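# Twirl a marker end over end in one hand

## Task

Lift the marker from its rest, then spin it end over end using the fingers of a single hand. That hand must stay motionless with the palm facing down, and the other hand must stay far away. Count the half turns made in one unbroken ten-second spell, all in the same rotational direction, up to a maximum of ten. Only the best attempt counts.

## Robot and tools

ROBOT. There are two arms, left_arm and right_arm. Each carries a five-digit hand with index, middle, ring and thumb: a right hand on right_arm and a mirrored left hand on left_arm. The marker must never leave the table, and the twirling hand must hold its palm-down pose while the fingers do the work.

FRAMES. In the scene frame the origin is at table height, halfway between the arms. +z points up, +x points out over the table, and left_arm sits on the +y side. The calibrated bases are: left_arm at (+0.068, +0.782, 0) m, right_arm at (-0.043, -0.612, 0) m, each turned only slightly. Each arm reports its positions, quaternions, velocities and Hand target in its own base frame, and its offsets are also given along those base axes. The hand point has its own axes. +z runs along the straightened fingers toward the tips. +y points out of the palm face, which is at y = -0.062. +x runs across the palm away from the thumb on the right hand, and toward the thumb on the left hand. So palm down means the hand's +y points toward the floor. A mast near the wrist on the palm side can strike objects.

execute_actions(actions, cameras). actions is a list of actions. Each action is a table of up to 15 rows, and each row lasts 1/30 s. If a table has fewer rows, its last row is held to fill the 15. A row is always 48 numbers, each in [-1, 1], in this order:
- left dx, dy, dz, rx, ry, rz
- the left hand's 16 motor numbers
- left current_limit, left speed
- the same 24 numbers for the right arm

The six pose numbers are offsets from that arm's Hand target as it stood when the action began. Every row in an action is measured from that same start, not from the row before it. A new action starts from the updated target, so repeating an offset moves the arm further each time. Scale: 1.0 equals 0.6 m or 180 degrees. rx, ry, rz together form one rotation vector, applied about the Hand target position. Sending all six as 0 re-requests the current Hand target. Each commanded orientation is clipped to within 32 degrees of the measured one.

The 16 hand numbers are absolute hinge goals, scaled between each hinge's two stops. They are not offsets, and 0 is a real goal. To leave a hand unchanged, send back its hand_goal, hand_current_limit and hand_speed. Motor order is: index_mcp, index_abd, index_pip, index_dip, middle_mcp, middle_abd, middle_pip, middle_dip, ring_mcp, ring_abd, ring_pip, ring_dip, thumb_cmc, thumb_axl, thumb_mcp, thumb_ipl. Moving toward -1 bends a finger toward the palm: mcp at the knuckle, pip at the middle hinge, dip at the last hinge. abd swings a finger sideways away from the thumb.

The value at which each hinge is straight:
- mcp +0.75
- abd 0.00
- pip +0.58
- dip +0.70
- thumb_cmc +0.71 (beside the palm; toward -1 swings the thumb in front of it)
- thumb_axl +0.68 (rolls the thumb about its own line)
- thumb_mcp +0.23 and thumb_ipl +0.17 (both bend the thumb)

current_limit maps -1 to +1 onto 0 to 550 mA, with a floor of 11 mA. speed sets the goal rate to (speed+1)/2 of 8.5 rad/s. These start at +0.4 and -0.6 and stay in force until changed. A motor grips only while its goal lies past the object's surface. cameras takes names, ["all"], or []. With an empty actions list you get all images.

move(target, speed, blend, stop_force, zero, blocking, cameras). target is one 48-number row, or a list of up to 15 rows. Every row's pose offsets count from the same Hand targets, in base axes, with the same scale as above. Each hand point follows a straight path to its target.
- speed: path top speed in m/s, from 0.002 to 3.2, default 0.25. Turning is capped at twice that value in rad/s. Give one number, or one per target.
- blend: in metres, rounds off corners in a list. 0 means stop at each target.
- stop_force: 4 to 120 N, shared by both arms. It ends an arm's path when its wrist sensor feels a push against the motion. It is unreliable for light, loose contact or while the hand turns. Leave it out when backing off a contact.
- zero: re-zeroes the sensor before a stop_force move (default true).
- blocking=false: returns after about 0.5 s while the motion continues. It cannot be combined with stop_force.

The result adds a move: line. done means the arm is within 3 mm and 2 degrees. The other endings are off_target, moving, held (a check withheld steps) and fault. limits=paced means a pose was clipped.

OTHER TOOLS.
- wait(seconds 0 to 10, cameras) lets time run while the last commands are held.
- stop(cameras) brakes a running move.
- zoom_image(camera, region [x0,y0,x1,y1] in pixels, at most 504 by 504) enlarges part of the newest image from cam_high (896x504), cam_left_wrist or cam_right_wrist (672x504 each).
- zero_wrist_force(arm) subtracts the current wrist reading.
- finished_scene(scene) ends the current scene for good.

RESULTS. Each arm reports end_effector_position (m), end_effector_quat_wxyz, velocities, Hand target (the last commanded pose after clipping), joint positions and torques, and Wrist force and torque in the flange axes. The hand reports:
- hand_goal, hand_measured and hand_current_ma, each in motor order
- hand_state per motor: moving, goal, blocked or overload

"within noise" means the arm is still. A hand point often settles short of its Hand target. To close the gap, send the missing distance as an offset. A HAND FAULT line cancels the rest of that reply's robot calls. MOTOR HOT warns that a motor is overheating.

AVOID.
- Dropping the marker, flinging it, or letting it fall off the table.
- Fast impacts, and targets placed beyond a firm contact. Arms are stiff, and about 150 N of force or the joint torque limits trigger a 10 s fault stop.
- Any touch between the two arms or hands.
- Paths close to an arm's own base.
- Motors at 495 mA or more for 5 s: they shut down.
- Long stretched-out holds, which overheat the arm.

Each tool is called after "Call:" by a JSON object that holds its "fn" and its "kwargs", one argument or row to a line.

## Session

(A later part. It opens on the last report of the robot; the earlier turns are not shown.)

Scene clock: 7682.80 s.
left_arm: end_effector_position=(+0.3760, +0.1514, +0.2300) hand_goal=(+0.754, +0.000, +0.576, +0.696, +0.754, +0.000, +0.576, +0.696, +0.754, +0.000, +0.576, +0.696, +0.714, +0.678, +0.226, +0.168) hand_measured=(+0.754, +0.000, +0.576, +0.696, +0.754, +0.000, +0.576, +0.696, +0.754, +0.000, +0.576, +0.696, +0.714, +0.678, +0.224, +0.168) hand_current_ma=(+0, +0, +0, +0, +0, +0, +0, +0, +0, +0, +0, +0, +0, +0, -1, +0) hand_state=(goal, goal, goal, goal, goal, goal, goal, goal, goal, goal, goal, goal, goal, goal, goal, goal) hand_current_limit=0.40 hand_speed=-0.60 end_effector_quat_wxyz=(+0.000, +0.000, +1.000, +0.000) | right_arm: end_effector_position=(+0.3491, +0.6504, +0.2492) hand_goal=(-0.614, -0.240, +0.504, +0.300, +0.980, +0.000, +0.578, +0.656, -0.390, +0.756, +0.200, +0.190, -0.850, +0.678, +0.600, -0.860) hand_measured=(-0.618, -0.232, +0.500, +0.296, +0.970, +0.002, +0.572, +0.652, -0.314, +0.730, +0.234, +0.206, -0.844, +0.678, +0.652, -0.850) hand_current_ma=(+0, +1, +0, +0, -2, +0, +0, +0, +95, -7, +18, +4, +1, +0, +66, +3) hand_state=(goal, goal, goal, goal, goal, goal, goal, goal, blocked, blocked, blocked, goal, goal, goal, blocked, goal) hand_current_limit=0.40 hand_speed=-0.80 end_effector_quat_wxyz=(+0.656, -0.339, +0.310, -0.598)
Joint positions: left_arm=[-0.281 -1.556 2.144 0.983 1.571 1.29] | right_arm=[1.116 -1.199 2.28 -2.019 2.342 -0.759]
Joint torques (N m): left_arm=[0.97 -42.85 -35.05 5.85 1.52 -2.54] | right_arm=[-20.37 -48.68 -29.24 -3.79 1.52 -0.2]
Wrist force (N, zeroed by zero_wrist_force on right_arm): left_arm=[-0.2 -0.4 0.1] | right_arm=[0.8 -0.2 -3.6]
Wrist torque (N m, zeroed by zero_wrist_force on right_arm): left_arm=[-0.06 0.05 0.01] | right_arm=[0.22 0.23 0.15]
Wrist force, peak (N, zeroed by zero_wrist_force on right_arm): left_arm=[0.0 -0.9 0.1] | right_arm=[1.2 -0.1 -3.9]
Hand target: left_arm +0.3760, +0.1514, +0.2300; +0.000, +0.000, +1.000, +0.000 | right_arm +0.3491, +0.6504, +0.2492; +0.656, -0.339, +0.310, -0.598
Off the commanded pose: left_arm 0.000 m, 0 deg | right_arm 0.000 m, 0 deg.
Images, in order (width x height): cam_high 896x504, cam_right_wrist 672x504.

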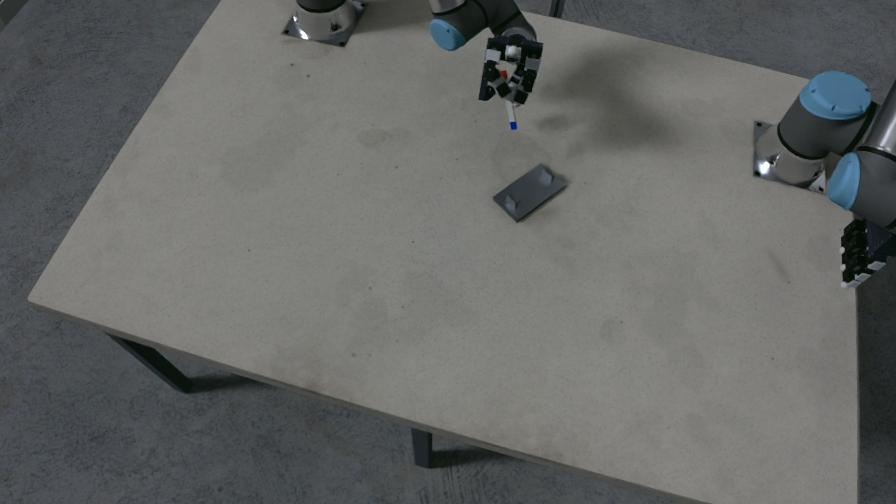

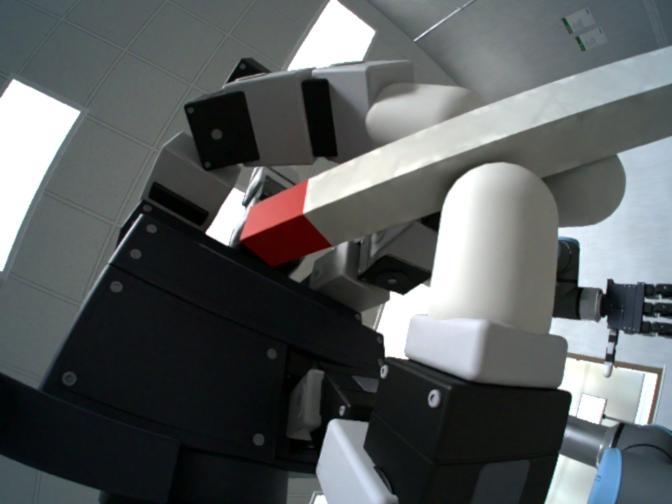

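Call:
{"fn": "execute_actions", "kwargs": {
  "actions": [
    [[0,0,0,0,0,0,0.754,0,0.576,0.696,0.754,0,0.576,0.696,0.754,0,0.576,0.696,0.714,0.678,0.226,0.168,0.4,-0.6,0,0,0,0,0,0,-0.525,-0.276,0.504,-0.014,0.98,0.0,0.577,0.656,-0.39,0.755,0.20,0.19,-0.851,0.677,0.60,-0.86,0.4,-0.8]],
    [[0,0,0,0,0,0,0.754,0,0.576,0.696,0.754,0,0.576,0.696,0.754,0,0.576,0.696,0.714,0.678,0.226,0.168,0.4,-0.6,0,0,0,0,0,0,0.1,-0.1,0.504,-0.014,0.98,0.0,0.577,0.656,-0.39,0.755,0.20,0.19,-0.851,0.677,0.60,-0.86,0.4,-0.6]],
    [[0,0,0,0,0,0,0.754,0,0.576,0.696,0.754,0,0.576,0.696,0.754,0,0.576,0.696,0.714,0.678,0.226,0.168,0.4,-0.6,0,0,0,0,0,0,0.70,0.0,0.504,0.30,0.98,0.0,0.577,0.656,-0.39,0.755,0.20,0.19,-0.851,0.677,0.60,-0.86,0.4,-0.6]]
  ]
}}

Call:
{"fn": "move", "kwargs": {
  "target": [0,0,0,0,0,0,0.754,0,0.576,0.696,0.754,0,0.576,0.696,0.754,0,0.576,0.696,0.714,0.678,0.226,0.168,0.4,-0.6,0,0,0,0,0,0.2778,0.70,0.0,0.504,0.30,0.98,0.0,0.577,0.656,-0.39,0.755,0.20,0.19,-0.851,0.677,0.60,-0.86,0.4,-0.6],
  "speed": 0.3
}}

Call:
{"fn": "move", "kwargs": {
  "target": [0,0,0,0,0,0,0.754,0,0.576,0.696,0.754,0,0.576,0.696,0.754,0,0.576,0.696,0.714,0.678,0.226,0.168,0.4,-0.6,0,0,0,-0.1602,0.11,0,0.70,0.0,0.504,0.30,0.98,0.0,0.577,0.656,-0.39,0.755,0.20,0.19,-0.851,0.677,0.60,-0.86,0.4,-0.6],
  "speed": 0.3,
  "cameras": ["cam_high","cam_right_wrist"]
}}

Scene clock: 7698.20 s.
left_arm: end_effector_position=(+0.3760, +0.1514, +0.2300) hand_goal=(+0.754, +0.000, +0.576, +0.696, +0.754, +0.000, +0.576, +0.696, +0.754, +0.000, +0.576, +0.696, +0.714, +0.678, +0.226, +0.168) hand_measured=(+0.754, +0.000, +0.576, +0.696, +0.754, +0.000, +0.576, +0.696, +0.754, +0.000, +0.576, +0.696, +0.714, +0.678, +0.224, +0.168) hand_current_ma=(+0, +0, +0, +0, +0, +0, +0, +0, +0, +0, +0, +0, +0, +0, -1, +0) hand_state=(goal, goal, goal, goal, goal, goal, goal, goal, goal, goal, goal, goal, goal, goal, goal, goal) hand_current_limit=0.40 hand_speed=-0.60 end_effector_quat_wxyz=(+0.000, +0.000, +1.000, +0.000) | right_arm: end_effector_position=(+0.3491, +0.6504, +0.2492) hand_goal=(+0.700, +0.000, +0.504, +0.300, +0.980, +0.000, +0.578, +0.656, -0.390, +0.756, +0.200, +0.190, -0.850, +0.678, +0.600, -0.860) hand_measured=(+0.682, -0.004, +0.500, +0.296, +0.970, +0.002, +0.572, +0.652, -0.314, +0.730, +0.234, +0.206, -0.844, +0.678, +0.652, -0.850) hand_current_ma=(-6, +0, +0, +0, -2, +0, +0, +0, +94, -7, +18, +4, +1, +0, +66, +3) hand_state=(goal, goal, goal, goal, goal, goal, goal, goal, blocked, blocked, blocked, goal, goal, goal, blocked, goal) hand_current_limit=0.40 hand_speed=-0.60 end_effector_quat_wxyz=(+0.656, -0.339, +0.310, -0.598)
Joint positions: left_arm=[-0.281 -1.556 2.144 0.983 1.571 1.29] | right_arm=[1.116 -1.199 2.28 -2.019 2.342 -0.759]
Joint torques (N m): left_arm=[-1.87 -43.04 -35.83 5.85 1.47 -2.52] | right_arm=[-19.92 -51.98 -26.14 -1.88 0.96 0.25]
Wrist force (N, zeroed by zero_wrist_force on right_arm): left_arm=[-0.1 -0.6 -0.2] | right_arm=[0.8 -0.1 -3.3]
Wrist torque (N m, zeroed by zero_wrist_force on right_arm): left_arm=[-0.06 0.02 0.02] | right_arm=[0.18 0.22 0.15]
Wrist force, peak (N, zeroed by zero_wrist_force on right_arm): left_arm=[-0.1 -1.0 -0.3] | right_arm=[1.0 0.2 -3.9]
Hand target: left_arm +0.3760, +0.1514, +0.2300; +0.000, +0.000, +1.000, +0.000 | right_arm +0.3491, +0.6504, +0.2492; +0.656, -0.339, +0.310, -0.598
Off the commanded pose: left_arm 0.000 m, 0 deg | right_arm 0.000 m, 0 deg.

Scene clock: 7700.20 s.
left_arm: end_effector_position=(+0.3760, +0.1514, +0.2300) hand_goal=(+0.754, +0.000, +0.576, +0.696, +0.754, +0.000, +0.576, +0.696, +0.754, +0.000, +0.576, +0.696, +0.714, +0.678, +0.226, +0.168) hand_measured=(+0.754, +0.000, +0.576, +0.696, +0.754, +0.000, +0.576, +0.696, +0.754, +0.000, +0.576, +0.696, +0.714, +0.678, +0.224, +0.168) hand_current_ma=(+0, +0, +0, +0, +0, +0, +0, +0, +0, +0, +0, +0, +0, +0, -1, +0) hand_state=(goal, goal, goal, goal, goal, goal, goal, goal, goal, goal, goal, goal, goal, goal, goal, goal) hand_current_limit=0.40 hand_speed=-0.60 end_effector_quat_wxyz=(+0.000, +0.000, +1.000, +0.000) | right_arm: end_effector_position=(+0.3491, +0.6504, +0.2493) hand_goal=(+0.700, +0.000, +0.504, +0.300, +0.980, +0.000, +0.578, +0.656, -0.390, +0.756, +0.200, +0.190, -0.850, +0.678, +0.600, -0.860) hand_measured=(+0.682, -0.004, +0.500, +0.296, +0.970, +0.002, +0.572, +0.652, -0.314, +0.730, +0.234, +0.206, -0.844, +0.678, +0.652, -0.850) hand_current_ma=(-6, +0, +0, +0, -2, +0, +0, +0, +94, -7, +18, +4, +1, +0, +66, +3) hand_state=(goal, goal, goal, goal, goal, goal, goal, goal, blocked, blocked, blocked, goal, goal, goal, blocked, goal) hand_current_limit=0.40 hand_speed=-0.60 end_effector_quat_wxyz=(+0.848, -0.438, +0.137, -0.265)
Joint positions: left_arm=[-0.281 -1.556 2.144 0.983 1.571 1.29] | right_arm=[0.724 -1.37 2.465 -1.725 1.376 0.141]
Joint torques (N m): left_arm=[0.4 -43.64 -35.26 5.91 1.44 -2.66] | right_arm=[-13.38 -20.35 -30.01 -0.56 -3.22 2.46]
Wrist force (N, zeroed by zero_wrist_force on right_arm): left_arm=[-0.3 -0.5 0.3] | right_arm=[0.1 -0.2 -3.6]
Wrist torque (N m, zeroed by zero_wrist_force on right_arm): left_arm=[-0.11 0.05 0.01] | right_arm=[0.25 0.29 -0.03]
Wrist force, peak (N, zeroed by zero_wrist_force on right_arm): left_arm=[0.2 -0.8 -0.1] | right_arm=[0.8 -0.5 -4.7]
Hand target: left_arm +0.3760, +0.1514, +0.2300; +0.000, +0.000, +1.000, +0.000 | right_arm +0.3491, +0.6504, +0.2492; +0.848, -0.438, +0.137, -0.265
Off the commanded pose: left_arm 0.000 m, 0 deg | right_arm 0.000 m, 0 deg.
move: done

Scene clock: 7701.77 s.
left_arm: end_effector_position=(+0.3760, +0.1514, +0.2300) hand_goal=(+0.754, +0.000, +0.576, +0.696, +0.754, +0.000, +0.576, +0.696, +0.754, +0.000, +0.576, +0.696, +0.714, +0.678, +0.226, +0.168) hand_measured=(+0.754, +0.000, +0.576, +0.696, +0.754, +0.000, +0.576, +0.696, +0.754, +0.000, +0.576, +0.696, +0.714, +0.678, +0.224, +0.168) hand_current_ma=(+0, +0, +0, +0, +0, +0, +0, +0, +0, +0, +0, +0, +0, +0, -1, +0) hand_state=(goal, goal, goal, goal, goal, goal, goal, goal, goal, goal, goal, goal, goal, goal, goal, goal) hand_current_limit=0.40 hand_speed=-0.60 end_effector_quat_wxyz=(+0.000, +0.000, +1.000, +0.000) | right_arm: end_effector_position=(+0.3490, +0.6504, +0.2491) hand_goal=(+0.700, +0.000, +0.504, +0.300, +0.980, +0.000, +0.578, +0.656, -0.390, +0.756, +0.200, +0.190, -0.850, +0.678, +0.600, -0.860) hand_measured=(+0.682, -0.004, +0.500, +0.296, +0.970, +0.002, +0.572, +0.652, -0.314, +0.730, +0.234, +0.206, -0.844, +0.678, +0.652, -0.850) hand_current_ma=(-5, +0, +0, +0, -2, +0, +0, +0, +94, -7, +18, +4, +1, +0, +66, +3) hand_state=(goal, goal, goal, goal, goal, goal, goal, goal, blocked, blocked, blocked, goal, goal, goal, blocked, goal) hand_current_limit=0.40 hand_speed=-0.60 end_effector_quat_wxyz=(+0.677, -0.673, +0.210, -0.212)
Joint positions: left_arm=[-0.281 -1.556 2.144 0.983 1.571 1.29] | right_arm=[0.726 -1.573 2.212 -0.645 1.332 -0.001]
Joint torques (N m): left_arm=[-0.9 -42.38 -35.25 5.9 1.66 -2.47] | right_arm=[-13.91 -40.98 -43.61 1.51 -2.26 1.43]
Wrist force (N, zeroed by zero_wrist_force on right_arm): left_arm=[-0.1 -0.6 -0.1] | right_arm=[0.5 -0.1 -2.0]
Wrist torque (N m, zeroed by zero_wrist_force on right_arm): left_arm=[-0.08 0.02 0.03] | right_arm=[0.16 0.09 -0.01]
Wrist force, peak (N, zeroed by zero_wrist_force on right_arm): left_arm=[-0.1 -0.9 0.1] | right_arm=[-0.1 0.3 -4.2]
Hand target: left_arm +0.3760, +0.1514, +0.2300; +0.000, +0.000, +1.000, +0.000 | right_arm +0.3491, +0.6504, +0.2492; +0.677, -0.673, +0.210, -0.212
Off the commanded pose: left_arm 0.000 m, 0 deg | right_arm 0.000 m, 0 deg.
move: done
Images, in order (width x height): cam_high 896x504, cam_right_wrist 672x504.

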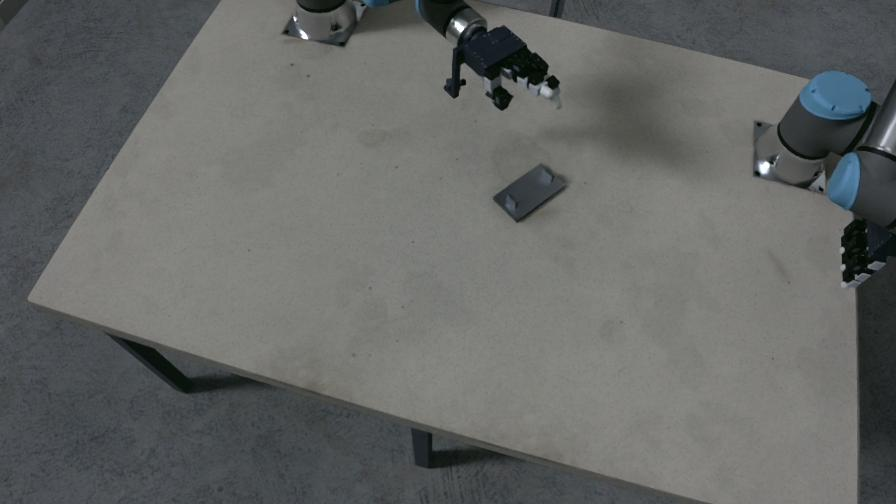

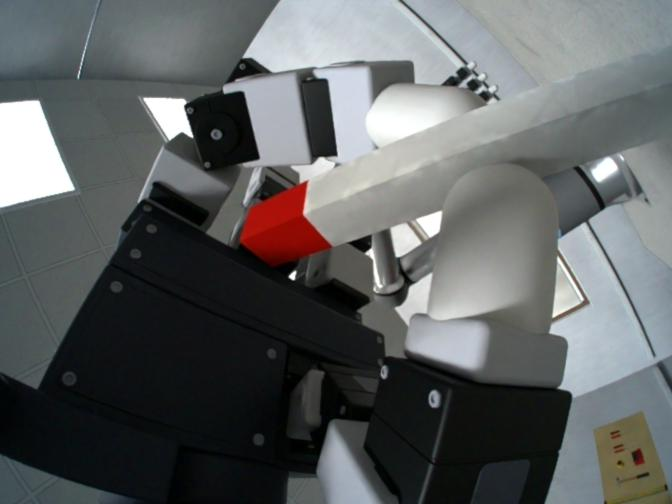

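Call:
{"fn": "execute_actions", "kwargs": {
  "actions": []
}}

Scene clock: 7738.13 s.
left_arm: end_effector_position=(+0.3760, +0.1514, +0.2300) hand_goal=(+0.754, +0.000, +0.576, +0.696, +0.754, +0.000, +0.576, +0.696, +0.754, +0.000, +0.576, +0.696, +0.714, +0.678, +0.226, +0.168) hand_measured=(+0.754, +0.000, +0.576, +0.696, +0.754, +0.000, +0.576, +0.696, +0.754, +0.000, +0.576, +0.696, +0.714, +0.678, +0.224, +0.168) hand_current_ma=(+0, +0, +0, +0, +0, +0, +0, +0, +0, +0, +0, +0, +0, +0, -1, +0) hand_state=(goal, goal, goal, goal, goal, goal, goal, goal, goal, goal, goal, goal, goal, goal, goal, goal) hand_current_limit=0.40 hand_speed=-0.60 end_effector_quat_wxyz=(+0.000, +0.000, +1.000, +0.000) | right_arm: end_effector_position=(+0.3491, +0.6504, +0.2492) hand_goal=(+0.700, +0.000, +0.504, +0.300, +0.980, +0.000, +0.578, +0.656, -0.390, +0.756, +0.200, +0.190, -0.850, +0.678, +0.600, -0.860) hand_measured=(+0.682, -0.004, +0.500, +0.296, +0.970, +0.002, +0.572, +0.652, -0.314, +0.730, +0.234, +0.206, -0.844, +0.678, +0.652, -0.850) hand_current_ma=(-5, +0, +0, +0, -2, +0, +0, +0, +94, -7, +18, +4, +1, +0, +66, +3) hand_state=(goal, goal, goal, goal, goal, goal, goal, goal, blocked, blocked, blocked, goal, goal, goal, blocked, goal) hand_current_limit=0.40 hand_speed=-0.60 end_effector_quat_wxyz=(+0.677, -0.673, +0.210, -0.212)
Joint positions: left_arm=[-0.281 -1.556 2.144 0.983 1.571 1.29] | right_arm=[0.726 -1.573 2.212 -0.645 1.332 -0.001]
Joint velocities: within noise
Joint torques (N m): left_arm=[-1.15 -42.25 -36.02 6.05 1.29 -2.47] | right_arm=[-20.41 -47.44 -43.01 1.56 -2.92 -0.13]
Wrist force (N, zeroed by zero_wrist_force on right_arm): left_arm=[0.0 -0.4 -0.1] | right_arm=[0.4 0.1 -2.2]
Wrist torque (N m, zeroed by zero_wrist_force on right_arm): left_arm=[-0.05 0.02 0.02] | right_arm=[0.20 0.11 -0.02]
Wrist force, peak (N, zeroed by zero_wrist_force on right_arm): left_arm=[0.0 -1.0 0.0] | right_arm=[0.7 0.0 -2.4]
Hand target: left_arm +0.3760, +0.1514, +0.2300; +0.000, +0.000, +1.000, +0.000 | right_arm +0.3491, +0.6504, +0.2492; +0.677, -0.673, +0.210, -0.212
Off the commanded pose: left_arm 0.000 m, 0 deg | right_arm 0.000 m, 0 deg.

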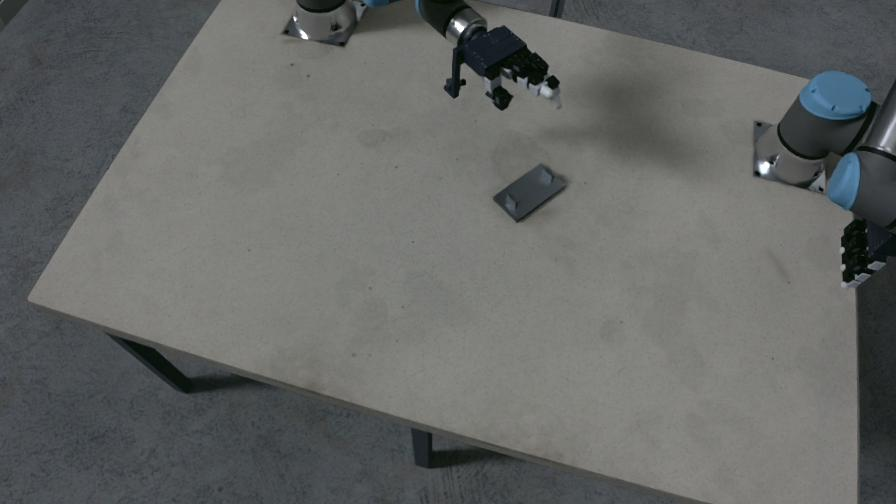

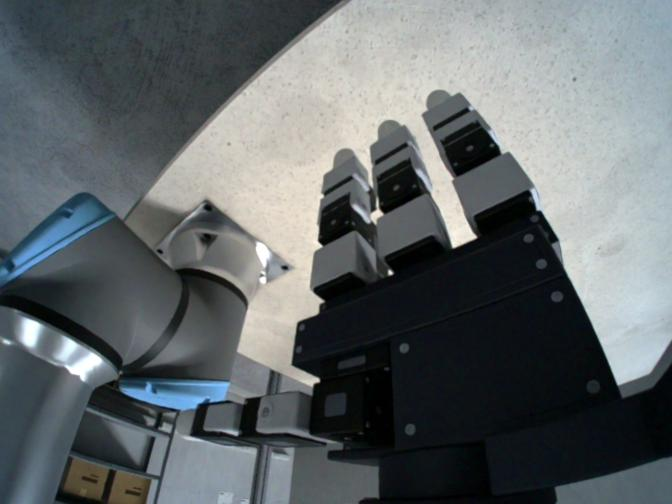

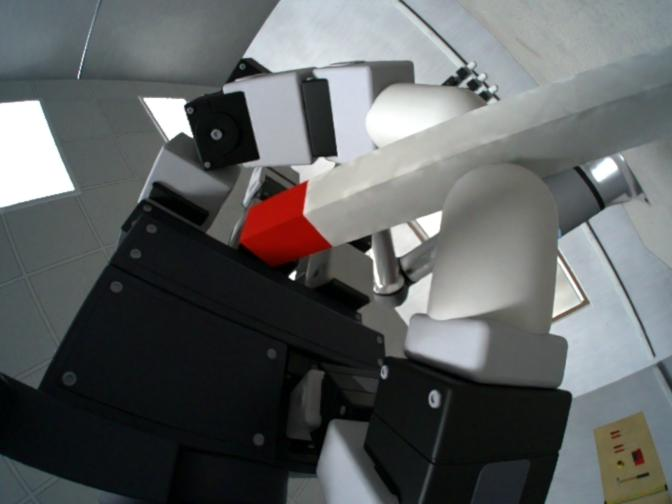

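Call:
{"fn": "move", "kwargs": {
  "target": [
    [0,0,0,0,0,0,0.754,0,0.576,0.696,0.754,0,0.576,0.696,0.754,0,0.576,0.696,0.714,0.678,0.226,0.168,0.4,-0.6,0,0,-0.1987,0,0,0,0.70,0,0.504,0.30,0.98,0,0.577,0.656,-0.39,0.755,0.20,0.19,-0.851,0.677,0.60,-0.86,0.4,-0.6]
  ],
  "speed": 0.12,
  "cameras": ["cam_high","cam_right_wrist"]
}}

Call:
{"fn": "zoom_image", "kwargs": {
  "camera": "cam_high",
  "region": [440, 40, 600, 160]
}}

Scene clock: 7758.77 s.
left_arm: end_effector_position=(+0.3760, +0.1514, +0.2300) hand_goal=(+0.754, +0.000, +0.576, +0.696, +0.754, +0.000, +0.576, +0.696, +0.754, +0.000, +0.576, +0.696, +0.714, +0.678, +0.226, +0.168) hand_measured=(+0.754, +0.000, +0.576, +0.696, +0.754, +0.000, +0.576, +0.696, +0.754, +0.000, +0.576, +0.696, +0.714, +0.678, +0.224, +0.168) hand_current_ma=(+0, +0, +0, +0, +0, +0, +0, +0, +0, +0, +0, +0, +0, +0, -1, +0) hand_state=(goal, goal, goal, goal, goal, goal, goal, goal, goal, goal, goal, goal, goal, goal, goal, goal) hand_current_limit=0.40 hand_speed=-0.60 end_effector_quat_wxyz=(+0.000, +0.000, +1.000, +0.000) | right_arm: end_effector_position=(+0.3491, +0.6503, +0.1300) hand_goal=(+0.700, +0.000, +0.504, +0.300, +0.980, +0.000, +0.578, +0.656, -0.390, +0.756, +0.200, +0.190, -0.850, +0.678, +0.600, -0.860) hand_measured=(+0.682, -0.004, +0.500, +0.296, +0.970, +0.002, +0.572, +0.652, -0.314, +0.730, +0.234, +0.206, -0.844, +0.678, +0.652, -0.850) hand_current_ma=(-5, +0, +0, +0, -2, +0, +0, +0, +94, -7, +18, +4, +1, +0, +66, +3) hand_state=(goal, goal, goal, goal, goal, goal, goal, goal, blocked, blocked, blocked, goal, goal, goal, blocked, goal) hand_current_limit=0.40 hand_speed=-0.60 end_effector_quat_wxyz=(+0.677, -0.673, +0.210, -0.212)
Joint positions: left_arm=[-0.281 -1.556 2.144 0.983 1.571 1.29] | right_arm=[0.726 -1.397 2.305 -0.914 1.331 -0.001]
Joint torques (N m): left_arm=[-1.65 -43.14 -35.93 5.95 1.54 -2.44] | right_arm=[-2.89 -23.85 -32.51 -3.78 -0.62 2.01]
Wrist force (N, zeroed by zero_wrist_force on right_arm): left_arm=[0.0 -0.5 0.0] | right_arm=[0.3 0.4 -1.8]
Wrist torque (N m, zeroed by zero_wrist_force on right_arm): left_arm=[-0.07 0.01 0.03] | right_arm=[0.20 0.10 -0.05]
Wrist force, peak (N, zeroed by zero_wrist_force on right_arm): left_arm=[0.0 -1.0 -0.1] | right_arm=[0.0 2.1 -1.9]
Hand target: left_arm +0.3760, +0.1514, +0.2300; +0.000, +0.000, +1.000, +0.000 | right_arm +0.3491, +0.6504, +0.1300; +0.677, -0.673, +0.210, -0.212
Off the commanded pose: left_arm 0.000 m, 0 deg | right_arm 0.000 m, 0 deg.
move: done
Images, in order (width x height): cam_high 896x504, cam_right_wrist 672x504.

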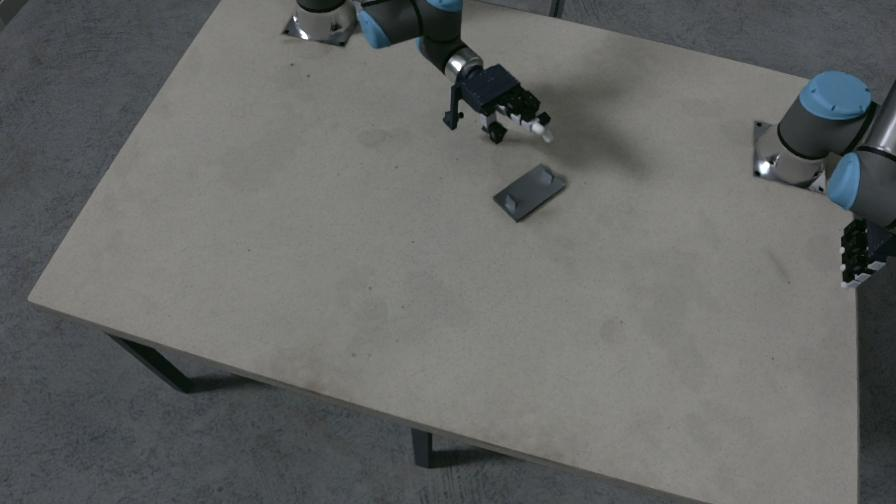

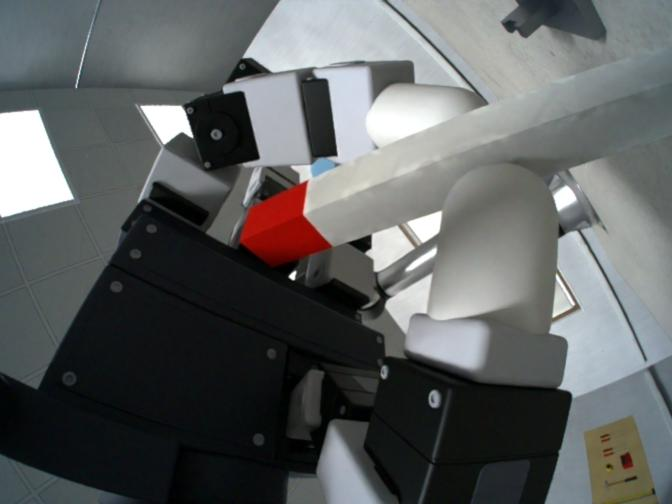

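Scaled by 3.150 from the camera's 896x504 image, which has a finer 1280x720 frame.

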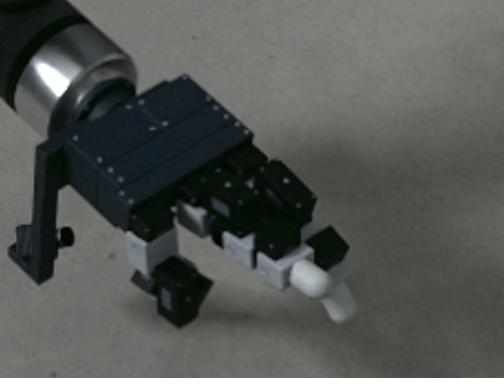

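Call:
{"fn": "move", "kwargs": {
  "target": [
    [0,0,0,0,0,0,0.754,0,0.576,0.696,0.754,0,0.576,0.696,0.754,0,0.576,0.696,0.714,0.678,0.226,0.168,0.4,-0.6,0,0,-0.0667,0,0,0,0.70,0,0.504,0.30,0.98,0,0.577,0.656,-0.39,0.755,0.20,0.19,-0.851,0.677,0.60,-0.86,0.4,-0.6]
  ],
  "speed": 0.015,
  "stop_force": 6,
  "cameras": ["cam_right_wrist"]
}}

Scene clock: 7767.10 s.
left_arm: end_effector_position=(+0.3760, +0.1514, +0.2300) hand_goal=(+0.754, +0.000, +0.576, +0.696, +0.754, +0.000, +0.576, +0.696, +0.754, +0.000, +0.576, +0.696, +0.714, +0.678, +0.226, +0.168) hand_measured=(+0.754, +0.000, +0.576, +0.696, +0.754, +0.000, +0.576, +0.696, +0.754, +0.000, +0.576, +0.696, +0.714, +0.678, +0.224, +0.168) hand_current_ma=(+0, +0, +0, +0, +0, +0, +0, +0, +0, +0, +0, +0, +0, +0, -1, +0) hand_state=(goal, goal, goal, goal, goal, goal, goal, goal, goal, goal, goal, goal, goal, goal, goal, goal) hand_current_limit=0.40 hand_speed=-0.60 end_effector_quat_wxyz=(+0.000, +0.000, +1.000, +0.000) | right_arm: end_effector_position=(+0.3491, +0.6504, +0.0900) hand_goal=(+0.700, +0.000, +0.504, +0.300, +0.980, +0.000, +0.578, +0.656, -0.390, +0.756, +0.200, +0.190, -0.850, +0.678, +0.600, -0.860) hand_measured=(+0.682, -0.004, +0.500, +0.296, +0.970, +0.002, +0.572, +0.652, -0.314, +0.730, +0.234, +0.206, -0.844, +0.678, +0.652, -0.850) hand_current_ma=(-5, +0, +0, +0, -2, +0, +0, +0, +94, -7, +18, +4, +1, +0, +66, +3) hand_state=(goal, goal, goal, goal, goal, goal, goal, goal, blocked, blocked, blocked, goal, goal, goal, blocked, goal) hand_current_limit=0.40 hand_speed=-0.60 end_effector_quat_wxyz=(+0.677, -0.673, +0.210, -0.212)
Joint positions: left_arm=[-0.281 -1.556 2.144 0.983 1.571 1.29] | right_arm=[0.726 -1.324 2.326 -1.008 1.332 -0.001]
Joint torques (N m): left_arm=[-0.49 -42.52 -35.32 5.96 1.63 -2.74] | right_arm=[16.57 -55.99 -31.84 1.69 2.54 1.06]
Wrist force (N, zeroed by zero_wrist_force on right_arm): left_arm=[0.1 -0.5 0.0] | right_arm=[0.5 0.5 -1.7]
Wrist torque (N m, zeroed by zero_wrist_force on right_arm): left_arm=[-0.07 0.00 0.03] | right_arm=[0.20 0.02 0.00]
Wrist force, peak (N, zeroed by zero_wrist_force on right_arm): left_arm=[0.0 -0.9 -0.1] | right_arm=[0.3 0.5 -2.4]
Hand target: left_arm +0.3760, +0.1514, +0.2300; +0.000, +0.000, +1.000, +0.000 | right_arm +0.3491, +0.6504, +0.0900; +0.677, -0.673, +0.210, -0.212
Off the commanded pose: left_arm 0.000 m, 0 deg | right_arm 0.000 m, 0 deg.
move: done
Images, in order (width x height): cam_right_wrist 672x504.

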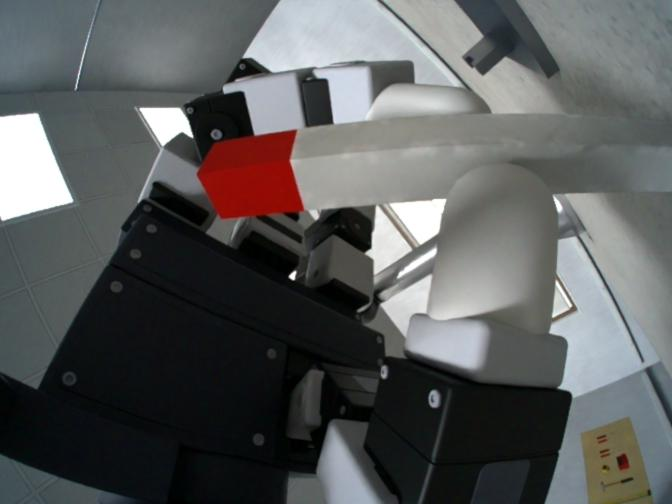

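Call:
{"fn": "move", "kwargs": {
  "target": [
    [0,0,0,0,0,0,0.754,0,0.576,0.696,0.754,0,0.576,0.696,0.754,0,0.576,0.696,0.714,0.678,0.226,0.168,0.4,-0.6,0,0,0.0667,0,0,0,0.70,0,0.504,0.30,0.98,0,0.577,0.656,-0.39,0.755,0.20,0.19,-0.851,0.677,0.60,-0.86,0.4,-0.6]
  ],
  "speed": 0.08
}}

Call:
{"fn": "move", "kwargs": {
  "target": [
    [0,0,0,0,0,0,0.754,0,0.576,0.696,0.754,0,0.576,0.696,0.754,0,0.576,0.696,0.714,0.678,0.226,0.168,0.4,-0.6,0,0,0,0,0,0,0.2,-0.045,0.504,-0.485,0.98,0,0.577,0.656,-0.39,0.755,0.20,0.19,-0.851,0.677,0.60,-0.86,0.4,-0.6],
    [0,0,0,0,0,0,0.754,0,0.576,0.696,0.754,0,0.576,0.696,0.754,0,0.576,0.696,0.714,0.678,0.226,0.168,0.4,-0.6,0,0,0,0,0,0,-0.484,-0.038,0.504,-0.42,0.98,0,0.577,0.656,-0.39,0.755,0.20,0.19,-0.851,0.677,0.60,-0.86,0.4,-0.6],
    [0,0,0,0,0,0,0.754,0,0.576,0.696,0.754,0,0.576,0.696,0.754,0,0.576,0.696,0.714,0.678,0.226,0.168,0.4,-0.6,0,0,0,0,0,0,-0.537,-0.129,0.504,-0.02,0.98,0,0.577,0.656,-0.39,0.755,0.20,0.19,-0.851,0.677,0.60,-0.86,0.4,-0.6],
    [0,0,0,0,0,0,0.754,0,0.576,0.696,0.754,0,0.576,0.696,0.754,0,0.576,0.696,0.714,0.678,0.226,0.168,0.4,-0.6,0,0,0,0,0,0,-0.615,-0.24,0.504,0.30,0.98,0,0.577,0.656,-0.39,0.755,0.20,0.19,-0.851,0.677,0.60,-0.86,0.4,-0.6]
  ],
  "speed": 0.1,
  "cameras": ["cam_right_wrist","cam_high"]
}}

Call:
{"fn": "zoom_image", "kwargs": {
  "camera": "cam_high",
  "region": [440, 40, 600, 160]
}}

Scene clock: 7818.33 s.
left_arm: end_effector_position=(+0.3760, +0.1514, +0.2300) hand_goal=(+0.754, +0.000, +0.576, +0.696, +0.754, +0.000, +0.576, +0.696, +0.754, +0.000, +0.576, +0.696, +0.714, +0.678, +0.226, +0.168) hand_measured=(+0.754, +0.000, +0.576, +0.696, +0.754, +0.000, +0.576, +0.696, +0.754, +0.000, +0.576, +0.696, +0.714, +0.678, +0.224, +0.168) hand_current_ma=(+0, +0, +0, +0, +0, +0, +0, +0, +0, +0, +0, +0, +0, +0, -1, +0) hand_state=(goal, goal, goal, goal, goal, goal, goal, goal, goal, goal, goal, goal, goal, goal, goal, goal) hand_current_limit=0.40 hand_speed=-0.60 end_effector_quat_wxyz=(+0.000, +0.000, +1.000, +0.000) | right_arm: end_effector_position=(+0.3491, +0.6504, +0.1301) hand_goal=(+0.700, +0.000, +0.504, +0.300, +0.980, +0.000, +0.578, +0.656, -0.390, +0.756, +0.200, +0.190, -0.850, +0.678, +0.600, -0.860) hand_measured=(+0.682, -0.004, +0.500, +0.296, +0.970, +0.002, +0.572, +0.652, -0.314, +0.730, +0.234, +0.206, -0.844, +0.678, +0.652, -0.850) hand_current_ma=(-5, +0, +0, +0, -2, +0, +0, +0, +94, -7, +18, +4, +1, +0, +66, +3) hand_state=(goal, goal, goal, goal, goal, goal, goal, goal, blocked, blocked, blocked, goal, goal, goal, blocked, goal) hand_current_limit=0.40 hand_speed=-0.60 end_effector_quat_wxyz=(+0.677, -0.673, +0.210, -0.212)
Joint positions: left_arm=[-0.281 -1.556 2.144 0.983 1.571 1.29] | right_arm=[0.726 -1.397 2.305 -0.914 1.332 -0.001]
Joint torques (N m): left_arm=[-0.37 -43.9 -35.4 5.93 1.44 -2.57] | right_arm=[9.88 -43.5 -20.79 -3.23 0.69 0.23]
Wrist force (N, zeroed by zero_wrist_force on right_arm): left_arm=[0.0 -0.4 0.0] | right_arm=[0.1 0.2 -2.3]
Wrist torque (N m, zeroed by zero_wrist_force on right_arm): left_arm=[-0.06 0.02 0.03] | right_arm=[0.21 0.14 -0.08]
Wrist force, peak (N, zeroed by zero_wrist_force on right_arm): left_arm=[0.0 -0.9 -0.2] | right_arm=[0.3 1.8 -1.9]
Hand target: left_arm +0.3760, +0.1514, +0.2300; +0.000, +0.000, +1.000, +0.000 | right_arm +0.3491, +0.6504, +0.1300; +0.677, -0.673, +0.210, -0.212
Off the commanded pose: left_arm 0.000 m, 0 deg | right_arm 0.000 m, 0 deg.
move: done

Scene clock: 7821.13 s.
left_arm: end_effector_position=(+0.3760, +0.1514, +0.2300) hand_goal=(+0.754, +0.000, +0.576, +0.696, +0.754, +0.000, +0.576, +0.696, +0.754, +0.000, +0.576, +0.696, +0.714, +0.678, +0.226, +0.168) hand_measured=(+0.754, +0.000, +0.576, +0.696, +0.754, +0.000, +0.576, +0.696, +0.754, +0.000, +0.576, +0.696, +0.714, +0.678, +0.224, +0.168) hand_current_ma=(+0, +0, +0, +0, +0, +0, +0, +0, +0, +0, +0, +0, +0, +0, -1, +0) hand_state=(goal, goal, goal, goal, goal, goal, goal, goal, goal, goal, goal, goal, goal, goal, goal, goal) hand_current_limit=0.40 hand_speed=-0.60 end_effector_quat_wxyz=(+0.000, +0.000, +1.000, +0.000) | right_arm: end_effector_position=(+0.3491, +0.6504, +0.1300) hand_goal=(-0.614, -0.240, +0.504, +0.300, +0.980, +0.000, +0.578, +0.656, -0.390, +0.756, +0.200, +0.190, -0.850, +0.678, +0.600, -0.860) hand_measured=(-0.612, -0.232, +0.502, +0.296, +0.970, +0.002, +0.572, +0.652, -0.314, +0.730, +0.234, +0.206, -0.844, +0.678, +0.652, -0.848) hand_current_ma=(+0, +1, +0, +0, -2, +0, +0, +0, +94, -7, +18, +4, +1, +0, +66, +3) hand_state=(goal, goal, goal, goal, goal, goal, goal, goal, blocked, blocked, blocked, goal, goal, goal, blocked, goal) hand_current_limit=0.40 hand_speed=-0.60 end_effector_quat_wxyz=(+0.677, -0.673, +0.210, -0.212)
Joint positions: left_arm=[-0.281 -1.556 2.144 0.983 1.571 1.29] | right_arm=[0.726 -1.397 2.305 -0.914 1.332 -0.001]
Joint torques (N m): left_arm=[-1.44 -42.65 -35.19 6.28 1.44 -2.73] | right_arm=[-18.46 -52.06 -22.84 1.07 -3.08 -0.79]
Wrist force (N, zeroed by zero_wrist_force on right_arm): left_arm=[0.0 -0.5 0.1] | right_arm=[0.2 0.4 -2.1]
Wrist torque (N m, zeroed by zero_wrist_force on right_arm): left_arm=[-0.09 0.01 0.03] | right_arm=[0.29 0.13 -0.06]
Wrist force, peak (N, zeroed by zero_wrist_force on right_arm): left_arm=[-0.1 -0.9 -0.2] | right_arm=[0.3 0.2 -2.3]
Hand target: left_arm +0.3760, +0.1514, +0.2300; +0.000, +0.000, +1.000, +0.000 | right_arm +0.3491, +0.6504, +0.1300; +0.677, -0.673, +0.210, -0.212
Off the commanded pose: left_arm 0.000 m, 0 deg | right_arm 0.000 m, 0 deg.
move: done
Images, in order (width x height): cam_high 896x504, cam_right_wrist 672x504.

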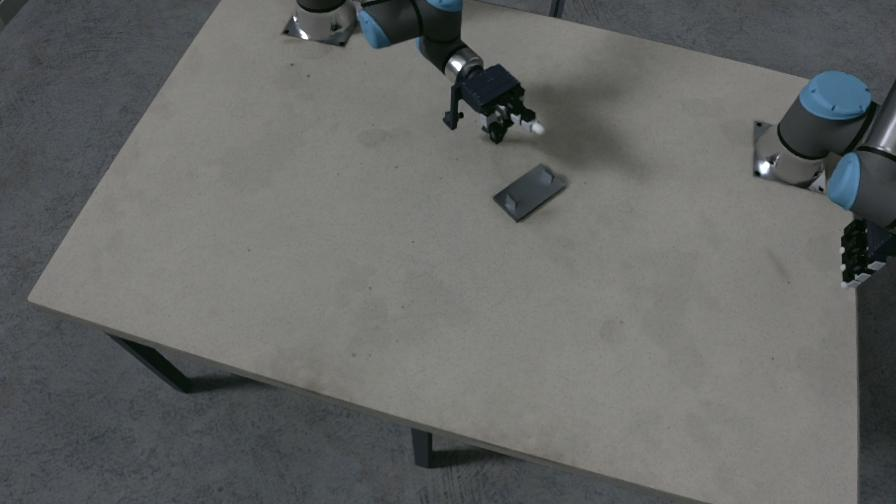

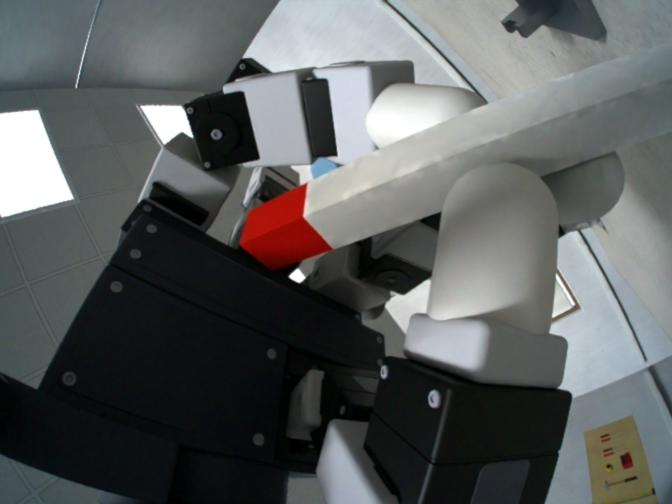

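Scaled by 3.150 from the camera's 896x504 image, which has a finer 1280x720 frame.

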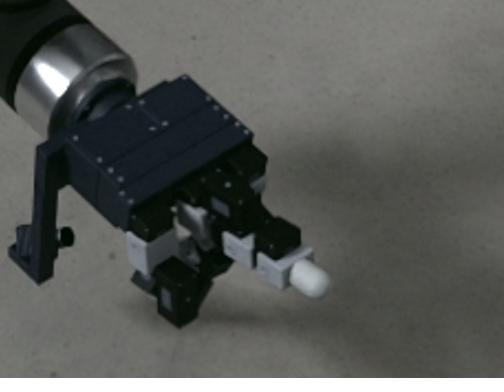

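Call:
{"fn": "move", "kwargs": {
  "target": [
    [0,0,0,0,0,0,0.754,0,0.576,0.696,0.754,0,0.576,0.696,0.754,0,0.576,0.696,0.714,0.678,0.226,0.168,0.4,-0.6,0,0,0,0,0,0,-0.653,-0.28,0.504,0.449,0.98,0,0.577,0.656,-0.39,0.755,0.20,0.19,-0.851,0.677,0.60,-0.86,0.4,-0.6]
  ],
  "speed": 0.1,
  "cameras": ["cam_right_wrist"]
}}

Scene clock: 7828.10 s.
left_arm: end_effector_position=(+0.3760, +0.1514, +0.2300) hand_goal=(+0.754, +0.000, +0.576, +0.696, +0.754, +0.000, +0.576, +0.696, +0.754, +0.000, +0.576, +0.696, +0.714, +0.678, +0.226, +0.168) hand_measured=(+0.754, +0.000, +0.576, +0.696, +0.754, +0.000, +0.576, +0.696, +0.754, +0.000, +0.576, +0.696, +0.714, +0.678, +0.224, +0.168) hand_current_ma=(+0, +0, +0, +0, +0, +0, +0, +0, +0, +0, +0, +0, +0, +0, -1, +0) hand_state=(goal, goal, goal, goal, goal, goal, goal, goal, goal, goal, goal, goal, goal, goal, goal, goal) hand_current_limit=0.40 hand_speed=-0.60 end_effector_quat_wxyz=(+0.000, +0.000, +1.000, +0.000) | right_arm: end_effector_position=(+0.3491, +0.6504, +0.1300) hand_goal=(-0.652, -0.280, +0.504, +0.450, +0.980, +0.000, +0.578, +0.656, -0.390, +0.756, +0.200, +0.190, -0.850, +0.678, +0.600, -0.860) hand_measured=(-0.648, -0.248, +0.504, +0.446, +0.970, +0.002, +0.572, +0.652, -0.314, +0.728, +0.234, +0.204, -0.844, +0.678, +0.652, -0.848) hand_current_ma=(+0, +12, +0, +0, -2, +0, +0, +0, +94, -9, +18, +3, +0, +0, +66, +4) hand_state=(goal, blocked, goal, goal, goal, goal, goal, goal, blocked, blocked, blocked, goal, goal, goal, blocked, goal) hand_current_limit=0.40 hand_speed=-0.60 end_effector_quat_wxyz=(+0.677, -0.673, +0.210, -0.212)
Joint positions: left_arm=[-0.281 -1.556 2.144 0.983 1.571 1.29] | right_arm=[0.726 -1.397 2.305 -0.914 1.332 -0.001]
Joint torques (N m): left_arm=[0.01 -42.12 -35.72 5.78 1.61 -2.47] | right_arm=[-17.75 -52.62 -26.54 0.86 -2.84 -0.8]
Wrist force (N, zeroed by zero_wrist_force on right_arm): left_arm=[0.1 -0.9 -0.1] | right_arm=[-0.1 0.4 -1.9]
Wrist torque (N m, zeroed by zero_wrist_force on right_arm): left_arm=[-0.11 0.00 0.05] | right_arm=[0.27 0.16 -0.08]
Wrist force, peak (N, zeroed by zero_wrist_force on right_arm): left_arm=[0.1 -0.9 -0.1] | right_arm=[0.1 0.3 -2.4]
Hand target: left_arm +0.3760, +0.1514, +0.2300; +0.000, +0.000, +1.000, +0.000 | right_arm +0.3491, +0.6504, +0.1300; +0.677, -0.673, +0.210, -0.212
Off the commanded pose: left_arm 0.000 m, 0 deg | right_arm 0.000 m, 0 deg.
move: done
Images, in order (width x height): cam_right_wrist 672x504.

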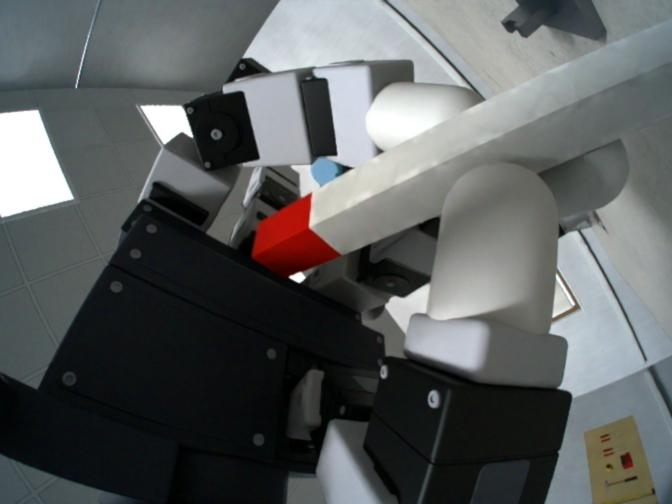

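Call:
{"fn": "zoom_image", "kwargs": {
  "camera": "cam_right_wrist",
  "region": [230, 0, 672, 300]
}}

Scaled by 1.140 from the camera's 672x504 image, which has a finer 960x720 frame.

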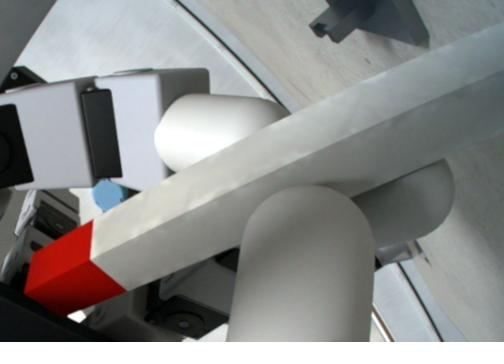

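Call:
{"fn": "move", "kwargs": {
  "target": [
    [0,0,0,0,0,0,0.754,0,0.576,0.696,0.754,0,0.576,0.696,0.754,0,0.576,0.696,0.714,0.678,0.226,0.168,0.4,-0.6,0,0,0.2,0,0,0,-0.653,-0.28,0.504,0.449,0.98,0,0.577,0.656,-0.39,0.755,0.20,0.19,-0.851,0.677,0.60,-0.86,0.4,-0.6],
    [0,0,0,0,0,0,0.754,0,0.576,0.696,0.754,0,0.576,0.696,0.754,0,0.576,0.696,0.714,0.678,0.226,0.168,0.4,-0.6,0,0,0.2,0.1602,-0.11,0,-0.653,-0.28,0.504,0.449,0.98,0,0.577,0.656,-0.39,0.755,0.20,0.19,-0.851,0.677,0.60,-0.86,0.4,-0.6]
  ],
  "speed": 0.15
}}

Call:
{"fn": "move", "kwargs": {
  "target": [
    [0,0,0,0,0,0,0.754,0,0.576,0.696,0.754,0,0.576,0.696,0.754,0,0.576,0.696,0.714,0.678,0.226,0.168,0.4,-0.6,0,0,0,0,0,-0.2778,-0.653,-0.28,0.504,0.449,0.98,0,0.577,0.656,-0.39,0.755,0.20,0.19,-0.851,0.677,0.60,-0.86,0.4,-0.6]
  ],
  "speed": 0.2,
  "cameras": ["cam_high","cam_right_wrist"]
}}

Call:
{"fn": "zoom_image", "kwargs": {
  "camera": "cam_high",
  "region": [460, 60, 560, 160]
}}

Scene clock: 7888.97 s.
left_arm: end_effector_position=(+0.3760, +0.1514, +0.2300) hand_goal=(+0.754, +0.000, +0.576, +0.696, +0.754, +0.000, +0.576, +0.696, +0.754, +0.000, +0.576, +0.696, +0.714, +0.678, +0.226, +0.168) hand_measured=(+0.754, +0.000, +0.576, +0.696, +0.754, +0.000, +0.576, +0.696, +0.754, +0.000, +0.576, +0.696, +0.714, +0.678, +0.224, +0.168) hand_current_ma=(+0, +0, +0, +0, +0, +0, +0, +0, +0, +0, +0, +0, +0, +0, -1, +0) hand_state=(goal, goal, goal, goal, goal, goal, goal, goal, goal, goal, goal, goal, goal, goal, goal, goal) hand_current_limit=0.40 hand_speed=-0.60 end_effector_quat_wxyz=(+0.000, +0.000, +1.000, +0.000) | right_arm: end_effector_position=(+0.3490, +0.6504, +0.2500) hand_goal=(-0.652, -0.280, +0.504, +0.450, +0.980, +0.000, +0.578, +0.656, -0.390, +0.756, +0.200, +0.190, -0.850, +0.678, +0.600, -0.860) hand_measured=(-0.650, -0.248, +0.504, +0.448, +0.970, +0.002, +0.572, +0.652, -0.314, +0.728, +0.234, +0.204, -0.844, +0.678, +0.652, -0.848) hand_current_ma=(+0, +12, +0, +0, -2, +0, +0, +0, +92, -9, +18, +3, +0, +0, +66, +4) hand_state=(goal, blocked, goal, goal, goal, goal, goal, goal, blocked, blocked, blocked, goal, goal, goal, blocked, goal) hand_current_limit=0.40 hand_speed=-0.60 end_effector_quat_wxyz=(+0.848, -0.438, +0.137, -0.265)
Joint positions: left_arm=[-0.281 -1.556 2.144 0.983 1.571 1.29] | right_arm=[0.724 -1.372 2.465 -1.723 1.376 0.141]
Joint torques (N m): left_arm=[-0.63 -44.12 -35.32 5.76 1.65 -2.43] | right_arm=[-2.24 -24.18 -30.24 -7.58 -3.44 -2.54]
Wrist force (N, zeroed by zero_wrist_force on right_arm): left_arm=[-0.3 -0.7 -0.1] | right_arm=[0.2 -0.3 -3.7]
Wrist torque (N m, zeroed by zero_wrist_force on right_arm): left_arm=[-0.09 0.05 0.01] | right_arm=[0.28 0.30 -0.06]
Wrist force, peak (N, zeroed by zero_wrist_force on right_arm): left_arm=[-0.4 -0.8 -0.2] | right_arm=[0.1 0.2 -4.2]
Hand target: left_arm +0.3760, +0.1514, +0.2300; +0.000, +0.000, +1.000, +0.000 | right_arm +0.3491, +0.6504, +0.2500; +0.848, -0.438, +0.137, -0.265
Off the commanded pose: left_arm 0.000 m, 0 deg | right_arm 0.000 m, 0 deg.
move: done

Scene clock: 7891.63 s.
left_arm: end_effector_position=(+0.3760, +0.1514, +0.2300) hand_goal=(+0.754, +0.000, +0.576, +0.696, +0.754, +0.000, +0.576, +0.696, +0.754, +0.000, +0.576, +0.696, +0.714, +0.678, +0.226, +0.168) hand_measured=(+0.754, +0.000, +0.576, +0.696, +0.754, +0.000, +0.576, +0.696, +0.754, +0.000, +0.576, +0.696, +0.714, +0.678, +0.224, +0.168) hand_current_ma=(+0, +0, +0, +0, +0, +0, +0, +0, +0, +0, +0, +0, +0, +0, -1, +0) hand_state=(goal, goal, goal, goal, goal, goal, goal, goal, goal, goal, goal, goal, goal, goal, goal, goal) hand_current_limit=0.40 hand_speed=-0.60 end_effector_quat_wxyz=(+0.000, +0.000, +1.000, +0.000) | right_arm: end_effector_position=(+0.3490, +0.6505, +0.2499) hand_goal=(-0.652, -0.280, +0.504, +0.450, +0.980, +0.000, +0.578, +0.656, -0.390, +0.756, +0.200, +0.190, -0.850, +0.678, +0.600, -0.860) hand_measured=(-0.650, -0.248, +0.504, +0.448, +0.970, +0.002, +0.572, +0.652, -0.314, +0.728, +0.234, +0.204, -0.844, +0.678, +0.652, -0.848) hand_current_ma=(+0, +12, +0, +0, -2, +0, +0, +0, +92, -9, +18, +3, +0, +0, +66, +4) hand_state=(goal, blocked, goal, goal, goal, goal, goal, goal, blocked, blocked, blocked, goal, goal, goal, blocked, goal) hand_current_limit=0.40 hand_speed=-0.60 end_effector_quat_wxyz=(+0.656, -0.339, +0.310, -0.598)
Joint positions: left_arm=[-0.281 -1.556 2.144 0.983 1.571 1.29] | right_arm=[1.116 -1.2 2.28 -2.017 2.342 -0.759]
Joint torques (N m): left_arm=[0.15 -41.97 -35.8 6.03 1.5 -2.8] | right_arm=[-19.57 -56.45 -22.06 -6.65 1.36 -2.44]
Wrist force (N, zeroed by zero_wrist_force on right_arm): left_arm=[-0.2 -0.6 -0.2] | right_arm=[0.9 -0.2 -3.7]
Wrist torque (N m, zeroed by zero_wrist_force on right_arm): left_arm=[-0.07 0.03 0.02] | right_arm=[0.22 0.22 0.07]
Wrist force, peak (N, zeroed by zero_wrist_force on right_arm): left_arm=[-0.1 -0.8 0.1] | right_arm=[0.9 -0.3 -4.6]
Hand target: left_arm +0.3760, +0.1514, +0.2300; +0.000, +0.000, +1.000, +0.000 | right_arm +0.3491, +0.6504, +0.2500; +0.656, -0.339, +0.310, -0.598
Off the commanded pose: left_arm 0.000 m, 0 deg | right_arm 0.000 m, 0 deg.
move: done
Images, in order (width x height): cam_high 896x504, cam_right_wrist 672x504.

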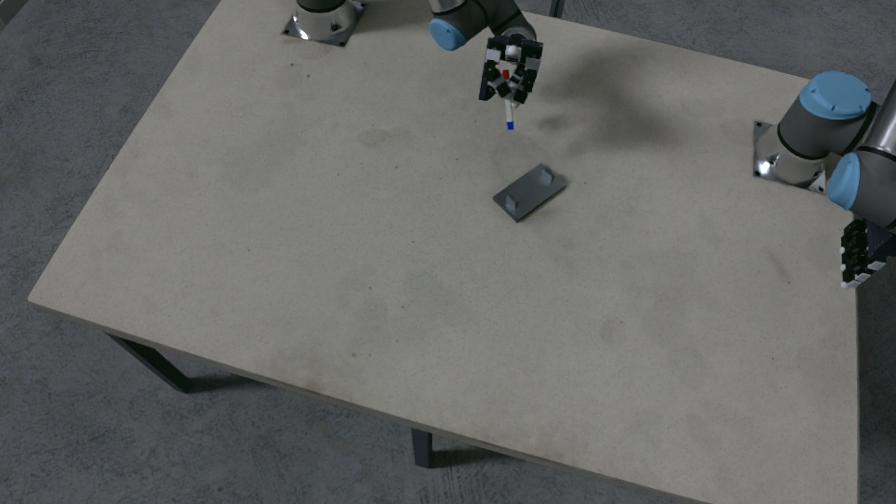

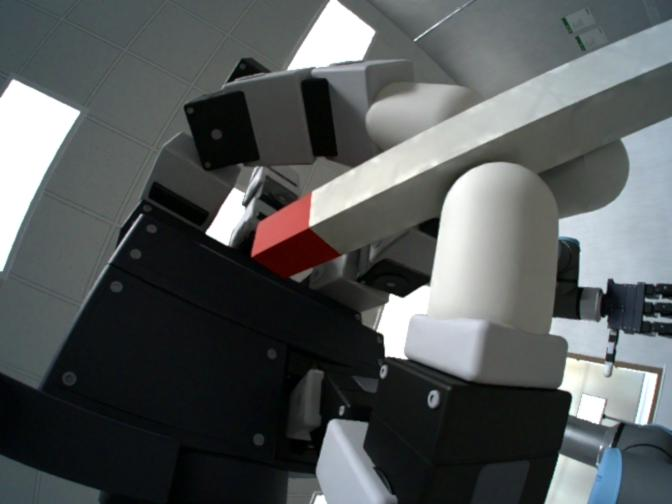

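Scaled by 5.040 from the camera's 896x504 image, which has a finer 1280x720 frame.

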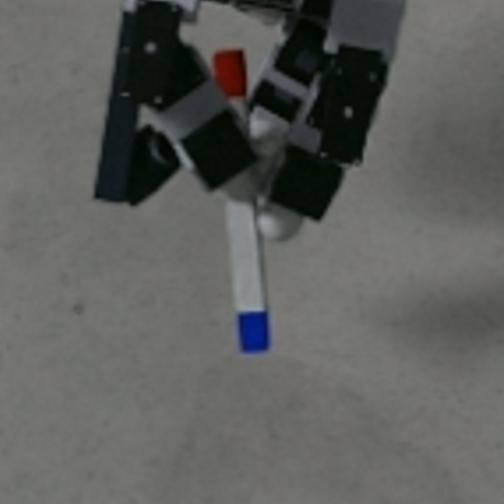

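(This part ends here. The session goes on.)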